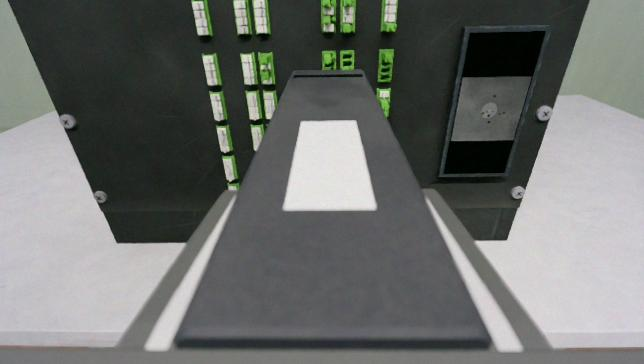

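Scene clock: 175.13 s.
Joint torques (N m): left_arm=[-22.73 8.99 12.59 -2.89 -0.58 -1.21 -0.47] | right_arm=[-19.16 -2.35 -10 -5.39 1.63 -1.89 -0.22]
External joint torques (N m): left_arm=[-0.9 1.52 1.02 0.23 -0.01 -0.05 -0.49] | right_arm=[-4.82 -0.34 -4.36 3.02 0.18 -1.06 -0.21]
Wrist force (N): left_arm=[-0.4 -12.9 6.7] | right_arm=[-0.3 7.7 31.4]
Wrist torque (N m): left_arm=[2.00 -0.49 0.23] | right_arm=[-0.37 0.86 -0.24]
Wrist force, peak (N): left_arm=[-0.6 -13.2 6.7] | right_arm=[-0.9 7.1 44.9]
move: done
base_odometry: x=+0.118 y=+0.021 heading=+0.177
lidar_m: 1.19 0.90 1.73 2.21 2.32 3.22 4.64 3.33 2.47 2.40 1.05 1.02
base_status: not commanded
joint_positions: torso_squat_rad=+0.350 torso_shift_rad=+0.000 torso_pitch_rad=-0.001 torso_yaw_rad=+0.000 left_shoulder_pitch_rad=-1.081 left_shoulder_roll_rad=+0.768 left_shoulder_yaw_rad=-0.866 left_elbow_rad=-1.562 left_forearm_roll_rad=+0.332 left_wrist_pitch_rad=+0.445 left_hand_roll_rad=-0.617 left_gripper_m=+0.101 right_shoulder_pitch_rad=-0.340 right_shoulder_roll_rad=-0.403 right_shoulder_yaw_rad=+0.613 right_elbow_rad=-1.938 right_forearm_roll_rad=+0.737 right_wrist_pitch_rad=+0.946 right_hand_roll_rad=+0.440 right_gripper_m=+0.047 head_pan_rad=+0.000 head_tilt_rad=+0.400
joint_status: all done
wheel_motors_off: 0
motor_effort: left_wheel=+8(11) right_wheel=+1(4)
chest: x=-0.2284 y=-0.0006 z=+1.2475 quat_wxyz=(+1.000, +0.000, +0.000, +0.000) (m; base frame)
left_hand: x=+0.3797 y=+0.0298 z=+1.2702 quat_wxyz=(+0.354, +0.322, -0.590, -0.650) (m; base frame)
right_hand: x=+0.2926 y=-0.1321 z=+1.1505 quat_wxyz=(+0.509, -0.506, -0.490, +0.494) (m; base frame)
right_hand_status: reached (checked arc, planned for 0.1 s): 1 mm and 0.1 deg off.
pictures: none
No camera images: "cameras" was empty.

Scene clock: 175.43 s.
Joint torques (N m): left_arm=[-22.65 9.17 12.4 -3.19 -0.67 -1.23 -0.47] | right_arm=[-19.19 -1.78 -10.22 -5.5 1.7 -1.99 -0.16]
External joint torques (N m): left_arm=[-0.83 1.7 0.83 -0.07 -0.1 -0.08 -0.49] | right_arm=[-4.85 0.23 -4.58 2.92 0.26 -1.16 -0.16]
Wrist force (N): left_arm=[-0.5 -13.1 6.6] | right_arm=[-0.3 7.3 29.2]
Wrist torque (N m): left_arm=[2.02 -0.51 0.25] | right_arm=[-0.29 0.86 -0.25]
Wrist force, peak (N): left_arm=[-0.4 -13.2 6.5] | right_arm=[-0.1 7.6 31.0]
base_odometry: x=+0.118 y=+0.021 heading=+0.177
lidar_m: 1.19 0.90 1.73 2.22 2.32 3.21 4.63 3.34 2.47 2.39 1.04 1.02
base_status: not commanded
joint_positions: torso_squat_rad=+0.350 torso_shift_rad=+0.000 torso_pitch_rad=-0.001 torso_yaw_rad=+0.000 left_shoulder_pitch_rad=-1.081 left_shoulder_roll_rad=+0.768 left_shoulder_yaw_rad=-0.866 left_elbow_rad=-1.562 left_forearm_roll_rad=+0.332 left_wrist_pitch_rad=+0.445 left_hand_roll_rad=-0.617 left_gripper_m=+0.101 right_shoulder_pitch_rad=-0.340 right_shoulder_roll_rad=-0.403 right_shoulder_yaw_rad=+0.613 right_elbow_rad=-1.938 right_forearm_roll_rad=+0.737 right_wrist_pitch_rad=+0.946 right_hand_roll_rad=+0.440 right_gripper_m=+0.047 head_pan_rad=+0.000 head_tilt_rad=+0.400
joint_status: all done
wheel_motors_off: 0
motor_effort: left_wheel=+9(11) right_wheel=+1(4)
chest: x=-0.2284 y=-0.0006 z=+1.2475 quat_wxyz=(+1.000, +0.000, +0.000, +0.000) (m; base frame)
left_hand: x=+0.3797 y=+0.0298 z=+1.2702 quat_wxyz=(+0.354, +0.322, -0.590, -0.650) (m; base frame)
right_hand: x=+0.2926 y=-0.1321 z=+1.1505 quat_wxyz=(+0.509, -0.506, -0.490, +0.494) (m; base frame)
right_hand_status: reached (checked arc, planned for 0.1 s): 1 mm and 0.1 deg off.
wait: 0.30 s; at rest by 0.27 s
pictures: right_wrist_camera
camera_calibration:
right_wrist_camera: T_world_to_cam=[[-0.000156053, -0.999994, -0.00332728, -0.129159], [-0.510622, 0.0029405, -0.8598, 1.16246], [0.859805, 0.00156481, -0.510619, 0.410048], [0, 0, 0, 1]] pos_world=[0.240994, -0.133218, 1.20843]

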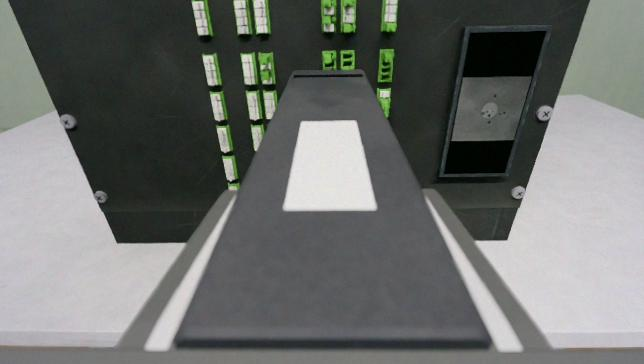

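Emit:
zoom_image --camera "right_wrist_camera" --region '[470, 88, 510, 128]'

Emit:
zoom_image --camera "right_wrist_camera" --region '[440, 20, 550, 180]'

Emit:
move --target '{"side":"right","x":0.2820,"y":-0.1322,"z":1.1510,"quat_wxyz":[0.5094,-0.5064,-0.4906,0.4936]}' --min_time_s 1 --cameras '[]'

Emit:
move --target '{"side":"right","x":0.2200,"y":-0.1322,"z":1.1510,"quat_wxyz":[0.5094,-0.5064,-0.4906,0.4936]}' --min_time_s 1.5 --cameras '[]'

Scaled by 12.600 from the camera's 644x364 image, which has a finer 1265x715 frame.

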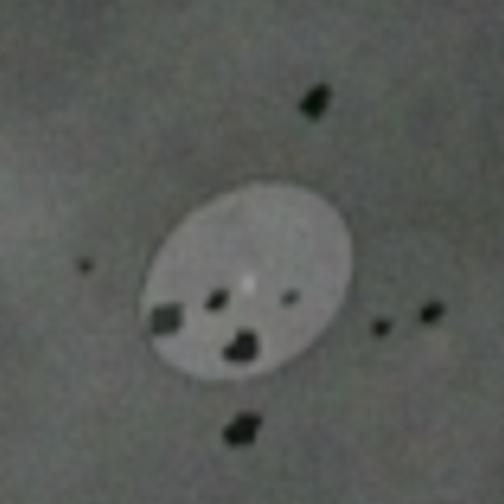

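Scaled by 3.150 from the camera's 644x364 image, which has a finer 1265x715 frame.

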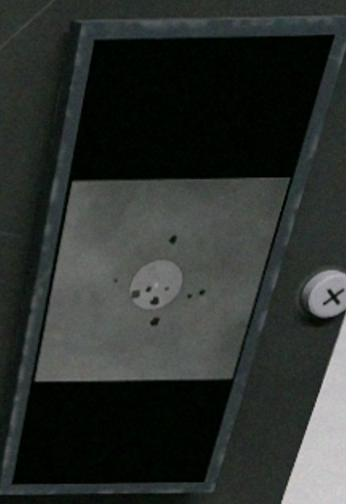

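Scene clock: 177.43 s.
Joint torques (N m): left_arm=[-22.25 8.89 12.65 -2.79 -0.55 -1.32 -0.58] | right_arm=[-13.67 -3.8 -5.75 -9.46 2.03 -0.71 0.2]
External joint torques (N m): left_arm=[-0.43 1.42 1.08 0.33 0.03 -0.17 -0.6] | right_arm=[0.14 -1.91 -0.23 -1.03 0.57 0.13 0.21]
Wrist force (N): left_arm=[-0.3 -12.9 6.8] | right_arm=[2.3 7.2 0.9]
Wrist torque (N m): left_arm=[2.01 -0.49 0.25] | right_arm=[-0.44 0.30 -0.23]
Wrist force, peak (N): left_arm=[-0.4 -13.3 6.6] | right_arm=[0.1 7.6 30.5]
move: done
base_odometry: x=+0.118 y=+0.021 heading=+0.177
lidar_m: 1.18 0.90 1.74 2.21 2.31 3.23 4.63 3.35 2.49 2.39 1.06 1.01
base_status: not commanded
joint_positions: torso_squat_rad=+0.350 torso_shift_rad=+0.000 torso_pitch_rad=+0.000 torso_yaw_rad=+0.000 left_shoulder_pitch_rad=-1.081 left_shoulder_roll_rad=+0.768 left_shoulder_yaw_rad=-0.866 left_elbow_rad=-1.562 left_forearm_roll_rad=+0.332 left_wrist_pitch_rad=+0.445 left_hand_roll_rad=-0.617 left_gripper_m=+0.101 right_shoulder_pitch_rad=-0.313 right_shoulder_roll_rad=-0.408 right_shoulder_yaw_rad=+0.622 right_elbow_rad=-1.979 right_forearm_roll_rad=+0.747 right_wrist_pitch_rad=+0.962 right_hand_roll_rad=+0.448 right_gripper_m=+0.047 head_pan_rad=+0.000 head_tilt_rad=+0.400
joint_status: all done
wheel_motors_off: 0
motor_effort: left_wheel=+6(8) right_wheel=-4(5)
chest: x=-0.2281 y=-0.0006 z=+1.2475 quat_wxyz=(+1.000, +0.000, +0.000, +0.000) (m; base frame)
left_hand: x=+0.3800 y=+0.0298 z=+1.2701 quat_wxyz=(+0.355, +0.322, -0.590, -0.650) (m; base frame)
right_hand: x=+0.2828 y=-0.1321 z=+1.1507 quat_wxyz=(+0.510, -0.506, -0.490, +0.494) (m; base frame)
right_hand_status: reached (checked arc, planned for 1.0 s): 1 mm and 0.1 deg off.
pictures: none
No camera images: "cameras" was empty.

Scene clock: 179.27 s.
Joint torques (N m): left_arm=[-22.74 8.4 12.56 -2.84 -0.5 -1.12 -0.56] | right_arm=[-10.96 -2.72 -4.41 -9.9 2.31 -1.19 0.16]
External joint torques (N m): left_arm=[-0.92 0.93 0.99 0.28 0.08 0.03 -0.57] | right_arm=[-0.49 -1.52 0.16 -1.28 0.81 -0.27 0.16]
Wrist force (N): left_arm=[-0.4 -13.0 6.7] | right_arm=[1.6 7.8 1.5]
Wrist torque (N m): left_arm=[2.02 -0.49 0.24] | right_arm=[-0.29 0.38 -0.23]
Wrist force, peak (N): left_arm=[-0.5 -13.2 6.7] | right_arm=[1.7 9.2 1.3]
move: done
base_odometry: x=+0.118 y=+0.021 heading=+0.177
lidar_m: 1.19 0.89 1.74 2.21 2.31 3.22 4.63 3.34 2.47 2.40 1.04 1.01
base_status: not commanded
joint_positions: torso_squat_rad=+0.350 torso_shift_rad=+0.000 torso_pitch_rad=+0.000 torso_yaw_rad=+0.000 left_shoulder_pitch_rad=-1.081 left_shoulder_roll_rad=+0.768 left_shoulder_yaw_rad=-0.866 left_elbow_rad=-1.562 left_forearm_roll_rad=+0.332 left_wrist_pitch_rad=+0.445 left_hand_roll_rad=-0.617 left_gripper_m=+0.101 right_shoulder_pitch_rad=-0.147 right_shoulder_roll_rad=-0.432 right_shoulder_yaw_rad=+0.690 right_elbow_rad=-2.205 right_forearm_roll_rad=+0.835 right_wrist_pitch_rad=+1.039 right_hand_roll_rad=+0.491 right_gripper_m=+0.047 head_pan_rad=+0.000 head_tilt_rad=+0.400
joint_status: all done
wheel_motors_off: 0
motor_effort: left_wheel=+6(6) right_wheel=-6(6)
chest: x=-0.2281 y=-0.0006 z=+1.2475 quat_wxyz=(+1.000, +0.000, +0.000, +0.000) (m; base frame)
left_hand: x=+0.3800 y=+0.0298 z=+1.2701 quat_wxyz=(+0.355, +0.322, -0.590, -0.650) (m; base frame)
right_hand: x=+0.2210 y=-0.1321 z=+1.1509 quat_wxyz=(+0.510, -0.506, -0.491, +0.493) (m; base frame)
right_hand_status: reached (checked arc, planned for 1.5 s): 1 mm and 0.1 deg off.
pictures: none
No camera images: "cameras" was empty.

Emit:
move --target '{"side":"right","x":0.2200,"y":-0.1474,"z":1.1634,"quat_wxyz":[0.5094,-0.5064,-0.4906,0.4936]}' --min_time_s 1.2 --cameras '["right_wrist_camera"]'

Emit:
zoom_image --camera "right_wrist_camera" --region '[300, 0, 370, 70]'

Emit:
move --target '{"side":"right","x":0.2353,"y":-0.1474,"z":1.1634,"quat_wxyz":[0.5094,-0.5064,-0.4906,0.4936]}' --min_time_s 1.2 --cameras '["right_wrist_camera","left_wrist_camera"]'

Emit:
zoom_image --camera "right_wrist_camera" --region '[310, 40, 340, 70]'

Emit:
zoom_image --camera "left_wrist_camera" --region '[360, 100, 500, 240]'

Scene clock: 181.50 s.
Joint torques (N m): left_arm=[-22.73 8.46 12.5 -2.85 -0.77 -1.25 -0.42] | right_arm=[-10.01 -3.55 -6.61 -9.65 1.79 -1.28 0.35]
External joint torques (N m): left_arm=[-0.91 0.99 0.93 0.27 -0.2 -0.09 -0.44] | right_arm=[0.41 -1.44 -1.71 -1.25 0.3 -0.32 0.35]
Wrist force (N): left_arm=[-0.4 -12.9 6.6] | right_arm=[1.2 7.7 1.5]
Wrist torque (N m): left_arm=[2.00 -0.49 0.23] | right_arm=[-0.25 0.30 -0.22]
Wrist force, peak (N): left_arm=[-0.4 -13.3 6.8] | right_arm=[1.7 8.4 1.4]
move: done
base_odometry: x=+0.118 y=+0.021 heading=+0.177
lidar_m: 1.19 0.90 1.74 2.22 2.31 3.22 4.63 3.34 2.46 2.40 1.04 1.02
base_status: not commanded
joint_positions: torso_squat_rad=+0.350 torso_shift_rad=+0.000 torso_pitch_rad=+0.000 torso_yaw_rad=+0.000 left_shoulder_pitch_rad=-1.081 left_shoulder_roll_rad=+0.768 left_shoulder_yaw_rad=-0.866 left_elbow_rad=-1.562 left_forearm_roll_rad=+0.332 left_wrist_pitch_rad=+0.445 left_hand_roll_rad=-0.617 left_gripper_m=+0.101 right_shoulder_pitch_rad=-0.144 right_shoulder_roll_rad=-0.480 right_shoulder_yaw_rad=+0.652 right_elbow_rad=-2.260 right_forearm_roll_rad=+0.770 right_wrist_pitch_rad=+1.048 right_hand_roll_rad=+0.518 right_gripper_m=+0.047 head_pan_rad=+0.000 head_tilt_rad=+0.400
joint_status: all done
wheel_motors_off: 0
motor_effort: left_wheel=+6(6) right_wheel=-6(6)
chest: x=-0.2281 y=-0.0006 z=+1.2475 quat_wxyz=(+1.000, +0.000, +0.000, +0.000) (m; base frame)
left_hand: x=+0.3800 y=+0.0298 z=+1.2701 quat_wxyz=(+0.355, +0.322, -0.590, -0.650) (m; base frame)
right_hand: x=+0.2200 y=-0.1472 z=+1.1631 quat_wxyz=(+0.509, -0.506, -0.490, +0.494) (m; base frame)
right_hand_status: reached (checked arc, planned for 1.2 s): 0 mm and 0.0 deg off.
pictures: right_wrist_camera
camera_calibration:
right_wrist_camera: T_world_to_cam=[[-0.000391062, -0.999994, -0.00353492, -0.144035], [-0.510192, 0.00323976, -0.860055, 1.1366], [0.860061, 0.00146715, -0.51019, 0.478259], [0, 0, 0, 1]] pos_world=[0.168494, -0.148418, 1.22103]

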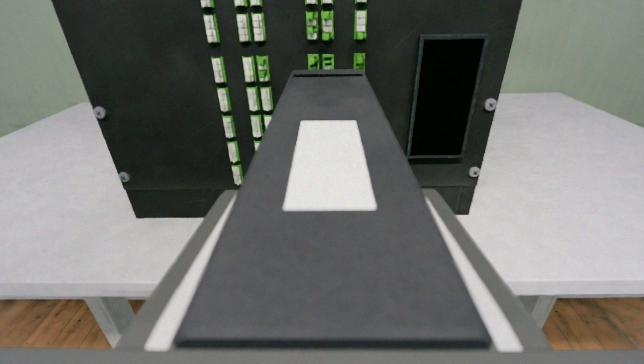

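Scaled by 7.200 from the camera's 644x364 image, which has a finer 1265x715 frame.

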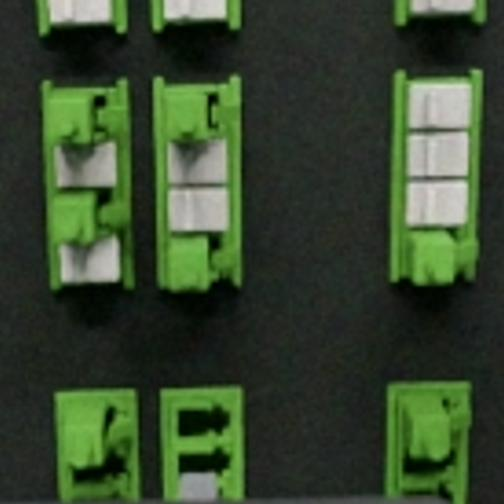

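Scene clock: 183.03 s.
Joint torques (N m): left_arm=[-22.85 8.71 12.7 -2.67 -0.42 -1.49 -0.44] | right_arm=[-12.76 -0.62 -7.02 -7.84 1.78 -1.48 -0.01]
External joint torques (N m): left_arm=[-1.02 1.24 1.13 0.45 0.15 -0.34 -0.45] | right_arm=[-1.51 1.64 -1.86 0.49 0.3 -0.53 0]
Wrist force (N): left_arm=[-0.4 -12.9 6.6] | right_arm=[1.4 7.4 1.5]
Wrist torque (N m): left_arm=[2.02 -0.49 0.25] | right_arm=[-0.26 0.30 -0.25]
Wrist force, peak (N): left_arm=[-0.4 -13.2 6.8] | right_arm=[1.6 8.3 1.3]
move: done
base_odometry: x=+0.118 y=+0.021 heading=+0.177
lidar_m: 1.19 0.90 1.74 2.22 2.31 3.23 4.64 3.34 2.48 2.40 1.05 1.02
base_status: not commanded
joint_positions: torso_squat_rad=+0.350 torso_shift_rad=+0.000 torso_pitch_rad=+0.000 torso_yaw_rad=+0.000 left_shoulder_pitch_rad=-1.081 left_shoulder_roll_rad=+0.768 left_shoulder_yaw_rad=-0.866 left_elbow_rad=-1.562 left_forearm_roll_rad=+0.332 left_wrist_pitch_rad=+0.445 left_hand_roll_rad=-0.617 left_gripper_m=+0.101 right_shoulder_pitch_rad=-0.185 right_shoulder_roll_rad=-0.474 right_shoulder_yaw_rad=+0.633 right_elbow_rad=-2.208 right_forearm_roll_rad=+0.744 right_wrist_pitch_rad=+1.032 right_hand_roll_rad=+0.511 right_gripper_m=+0.047 head_pan_rad=+0.000 head_tilt_rad=+0.400
joint_status: all done
wheel_motors_off: 0
motor_effort: left_wheel=+6(6) right_wheel=-5(6)
chest: x=-0.2281 y=-0.0006 z=+1.2475 quat_wxyz=(+1.000, +0.000, +0.000, +0.000) (m; base frame)
left_hand: x=+0.3800 y=+0.0298 z=+1.2701 quat_wxyz=(+0.355, +0.322, -0.590, -0.650) (m; base frame)
right_hand: x=+0.2352 y=-0.1475 z=+1.1630 quat_wxyz=(+0.509, -0.506, -0.490, +0.494) (m; base frame)
right_hand_status: reached (checked arc, planned for 1.2 s): 0 mm and 0.1 deg off.
pictures: left_wrist_camera, right_wrist_camera
camera_calibration:
left_wrist_camera: T_world_to_cam=[[-0.542314, -0.839622, -0.0304973, 0.27052], [-0.465992, 0.330792, -0.820627, 1.2393], [0.699105, -0.430825, -0.57065, 0.547188], [0, 0, 0, 1]] pos_world=[0.341669, 0.052927, 1.33751]
right_wrist_camera: T_world_to_cam=[[-0.0006229, -0.999995, -0.00293819, -0.144816], [-0.510429, 0.00284455, -0.859915, 1.14408], [0.85992, 0.000964096, -0.510429, 0.46538], [0, 0, 0, 1]] pos_world=[0.183693, -0.148518, 1.22093]

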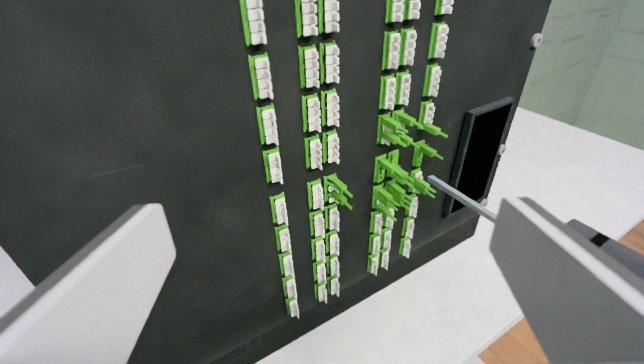

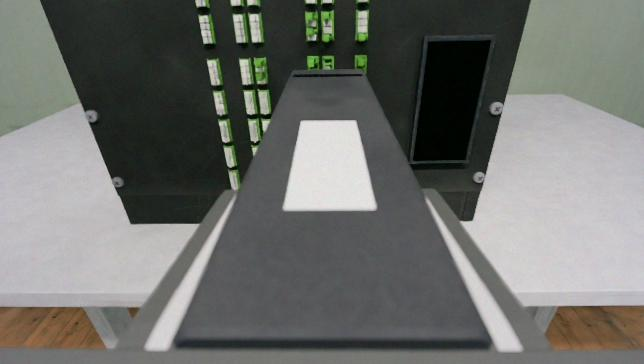

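Scaled by 16.800 from the camera's 644x364 image, which has a finer 1265x715 frame.

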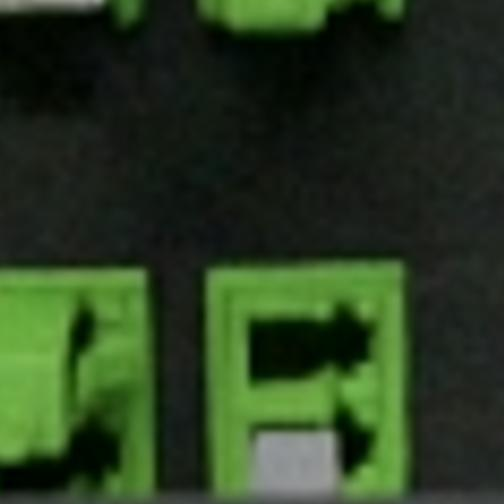

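Scaled by 3.600 from the camera's 644x364 image, which has a finer 1265x715 frame.

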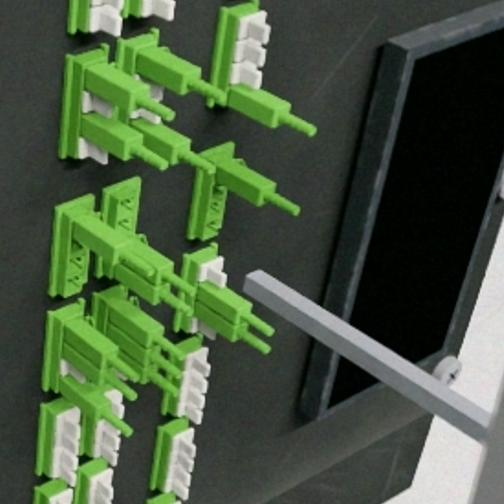

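Emit:
move --target '{"side":"right","x":0.2640,"y":-0.1479,"z":1.1636,"quat_wxyz":[0.5094,-0.5064,-0.4906,0.4936]}' --min_time_s 1.5 --cameras '["right_wrist_camera"]'

Emit:
zoom_image --camera "right_wrist_camera" --region '[318, 50, 338, 70]'

Emit:
move --target '{"side":"right","x":0.2785,"y":-0.1479,"z":1.1636,"quat_wxyz":[0.5094,-0.5064,-0.4906,0.4936]}' --min_time_s 1 --cameras '["right_wrist_camera"]'

Emit:
zoom_image --camera "right_wrist_camera" --region '[318, 50, 338, 70]'

Scene clock: 185.27 s.
Joint torques (N m): left_arm=[-22.94 8.47 12.71 -3.04 -0.62 -1.33 -0.19] | right_arm=[-14.78 -0.89 -7.76 -7.61 1.86 -1.38 -0.3]
External joint torques (N m): left_arm=[-1.12 1 1.14 0.08 -0.05 -0.17 -0.2] | right_arm=[-2 1.69 -2.15 0.63 0.39 -0.46 -0.29]
Wrist force (N): left_arm=[-0.5 -13.1 6.7] | right_arm=[0.5 8.2 1.5]
Wrist torque (N m): left_arm=[2.04 -0.51 0.25] | right_arm=[-0.31 0.20 -0.23]
Wrist force, peak (N): left_arm=[-0.3 -13.2 6.8] | right_arm=[1.2 8.4 1.3]
move: done
base_odometry: x=+0.118 y=+0.021 heading=+0.177
lidar_m: 1.19 0.90 1.74 2.22 2.31 3.23 4.63 3.35 2.47 2.39 1.05 1.02
base_status: not commanded
joint_positions: torso_squat_rad=+0.350 torso_shift_rad=+0.000 torso_pitch_rad=+0.000 torso_yaw_rad=+0.000 left_shoulder_pitch_rad=-1.081 left_shoulder_roll_rad=+0.768 left_shoulder_yaw_rad=-0.866 left_elbow_rad=-1.562 left_forearm_roll_rad=+0.332 left_wrist_pitch_rad=+0.445 left_hand_roll_rad=-0.617 left_gripper_m=+0.101 right_shoulder_pitch_rad=-0.261 right_shoulder_roll_rad=-0.464 right_shoulder_yaw_rad=+0.603 right_elbow_rad=-2.104 right_forearm_roll_rad=+0.701 right_wrist_pitch_rad=+0.996 right_hand_roll_rad=+0.495 right_gripper_m=+0.047 head_pan_rad=+0.000 head_tilt_rad=+0.400
joint_status: all done
wheel_motors_off: 0
motor_effort: left_wheel=+6(6) right_wheel=-6(6)
chest: x=-0.2281 y=-0.0006 z=+1.2475 quat_wxyz=(+1.000, +0.000, +0.000, +0.000) (m; base frame)
left_hand: x=+0.3800 y=+0.0298 z=+1.2701 quat_wxyz=(+0.355, +0.322, -0.590, -0.650) (m; base frame)
right_hand: x=+0.2638 y=-0.1480 z=+1.1632 quat_wxyz=(+0.509, -0.506, -0.490, +0.494) (m; base frame)
right_hand_status: reached (checked arc, planned for 1.5 s): 0 mm and 0.1 deg off.
pictures: right_wrist_camera
camera_calibration:
right_wrist_camera: T_world_to_cam=[[-0.000622195, -0.999995, -0.00293743, -0.145399], [-0.510503, 0.00284345, -0.859871, 1.15882], [0.859875, 0.000964559, -0.510503, 0.440989], [0, 0, 0, 1]] pos_world=[0.212293, -0.149118, 1.22113]

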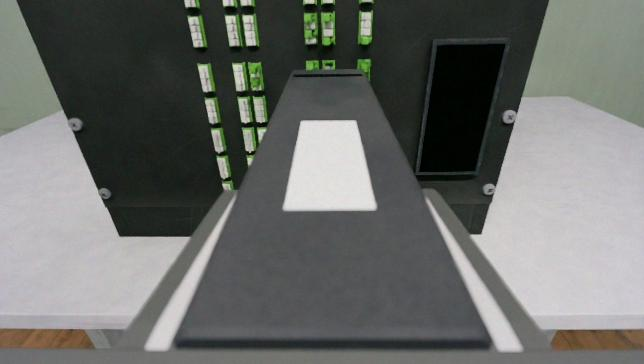

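Scaled by 25.200 from the camera's 644x364 image, which has a finer 1265x715 frame.

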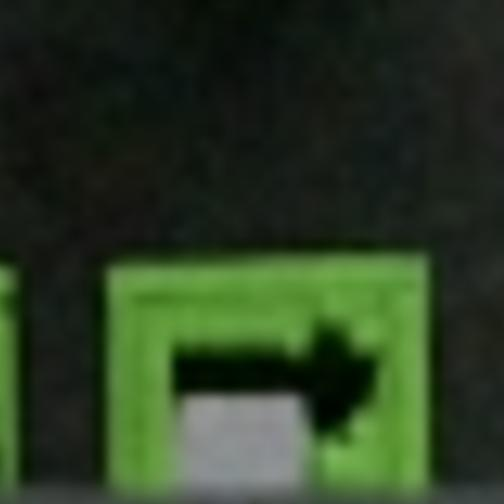

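Scene clock: 186.73 s.
Joint torques (N m): left_arm=[-22.98 9.34 12.52 -3.03 -0.47 -1.16 -0.33] | right_arm=[-15.45 -1.6 -7.81 -8.14 2.01 -1.71 -0.23]
External joint torques (N m): left_arm=[-1.16 1.87 0.95 0.09 0.1 -0.01 -0.34] | right_arm=[-1.89 1.14 -2.01 0.06 0.59 -0.82 -0.22]
Wrist force (N): left_arm=[-0.3 -13.2 6.6] | right_arm=[1.4 8.8 1.6]
Wrist torque (N m): left_arm=[2.04 -0.48 0.24] | right_arm=[-0.21 0.29 -0.24]
Wrist force, peak (N): left_arm=[-0.4 -13.2 6.7] | right_arm=[-0.2 8.9 14.6]
move: done
base_odometry: x=+0.118 y=+0.021 heading=+0.177
lidar_m: 1.18 0.91 1.74 2.22 2.33 3.23 4.64 3.35 2.48 2.40 1.05 1.02
base_status: not commanded
joint_positions: torso_squat_rad=+0.350 torso_shift_rad=+0.000 torso_pitch_rad=+0.000 torso_yaw_rad=+0.000 left_shoulder_pitch_rad=-1.081 left_shoulder_roll_rad=+0.768 left_shoulder_yaw_rad=-0.866 left_elbow_rad=-1.562 left_forearm_roll_rad=+0.332 left_wrist_pitch_rad=+0.445 left_hand_roll_rad=-0.617 left_gripper_m=+0.101 right_shoulder_pitch_rad=-0.299 right_shoulder_roll_rad=-0.457 right_shoulder_yaw_rad=+0.590 right_elbow_rad=-2.047 right_forearm_roll_rad=+0.684 right_wrist_pitch_rad=+0.975 right_hand_roll_rad=+0.485 right_gripper_m=+0.047 head_pan_rad=+0.000 head_tilt_rad=+0.400
joint_status: all done
wheel_motors_off: 0
motor_effort: left_wheel=+5(6) right_wheel=-6(6)
chest: x=-0.2280 y=-0.0006 z=+1.2475 quat_wxyz=(+1.000, +0.000, +0.000, +0.000) (m; base frame)
left_hand: x=+0.3801 y=+0.0298 z=+1.2700 quat_wxyz=(+0.355, +0.322, -0.590, -0.650) (m; base frame)
right_hand: x=+0.2785 y=-0.1480 z=+1.1631 quat_wxyz=(+0.510, -0.506, -0.490, +0.494) (m; base frame)
right_hand_status: reached (checked arc, planned for 1.0 s): 1 mm and 0.1 deg off.
pictures: right_wrist_camera
camera_calibration:
right_wrist_camera: T_world_to_cam=[[-0.000672829, -0.999995, -0.00302247, -0.145274], [-0.51062, 0.0029423, -0.859801, 1.16619], [0.859806, 0.000964835, -0.51062, 0.428457], [0, 0, 0, 1]] pos_world=[0.226993, -0.149118, 1.22103]

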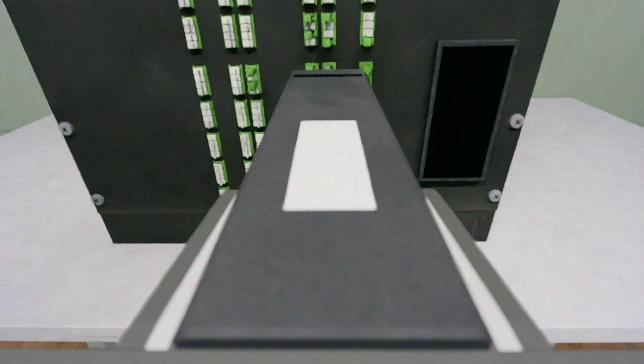

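Scaled by 25.200 from the camera's 644x364 image, which has a finer 1265x715 frame.

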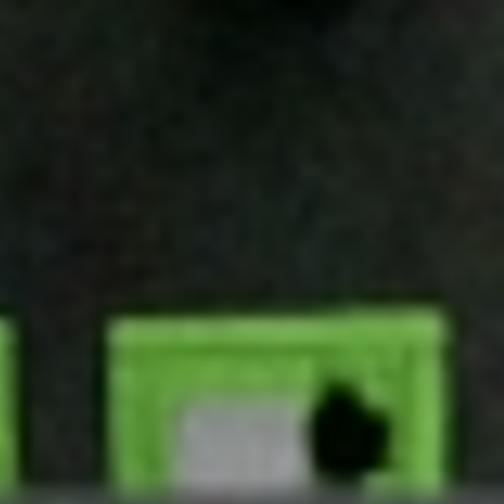

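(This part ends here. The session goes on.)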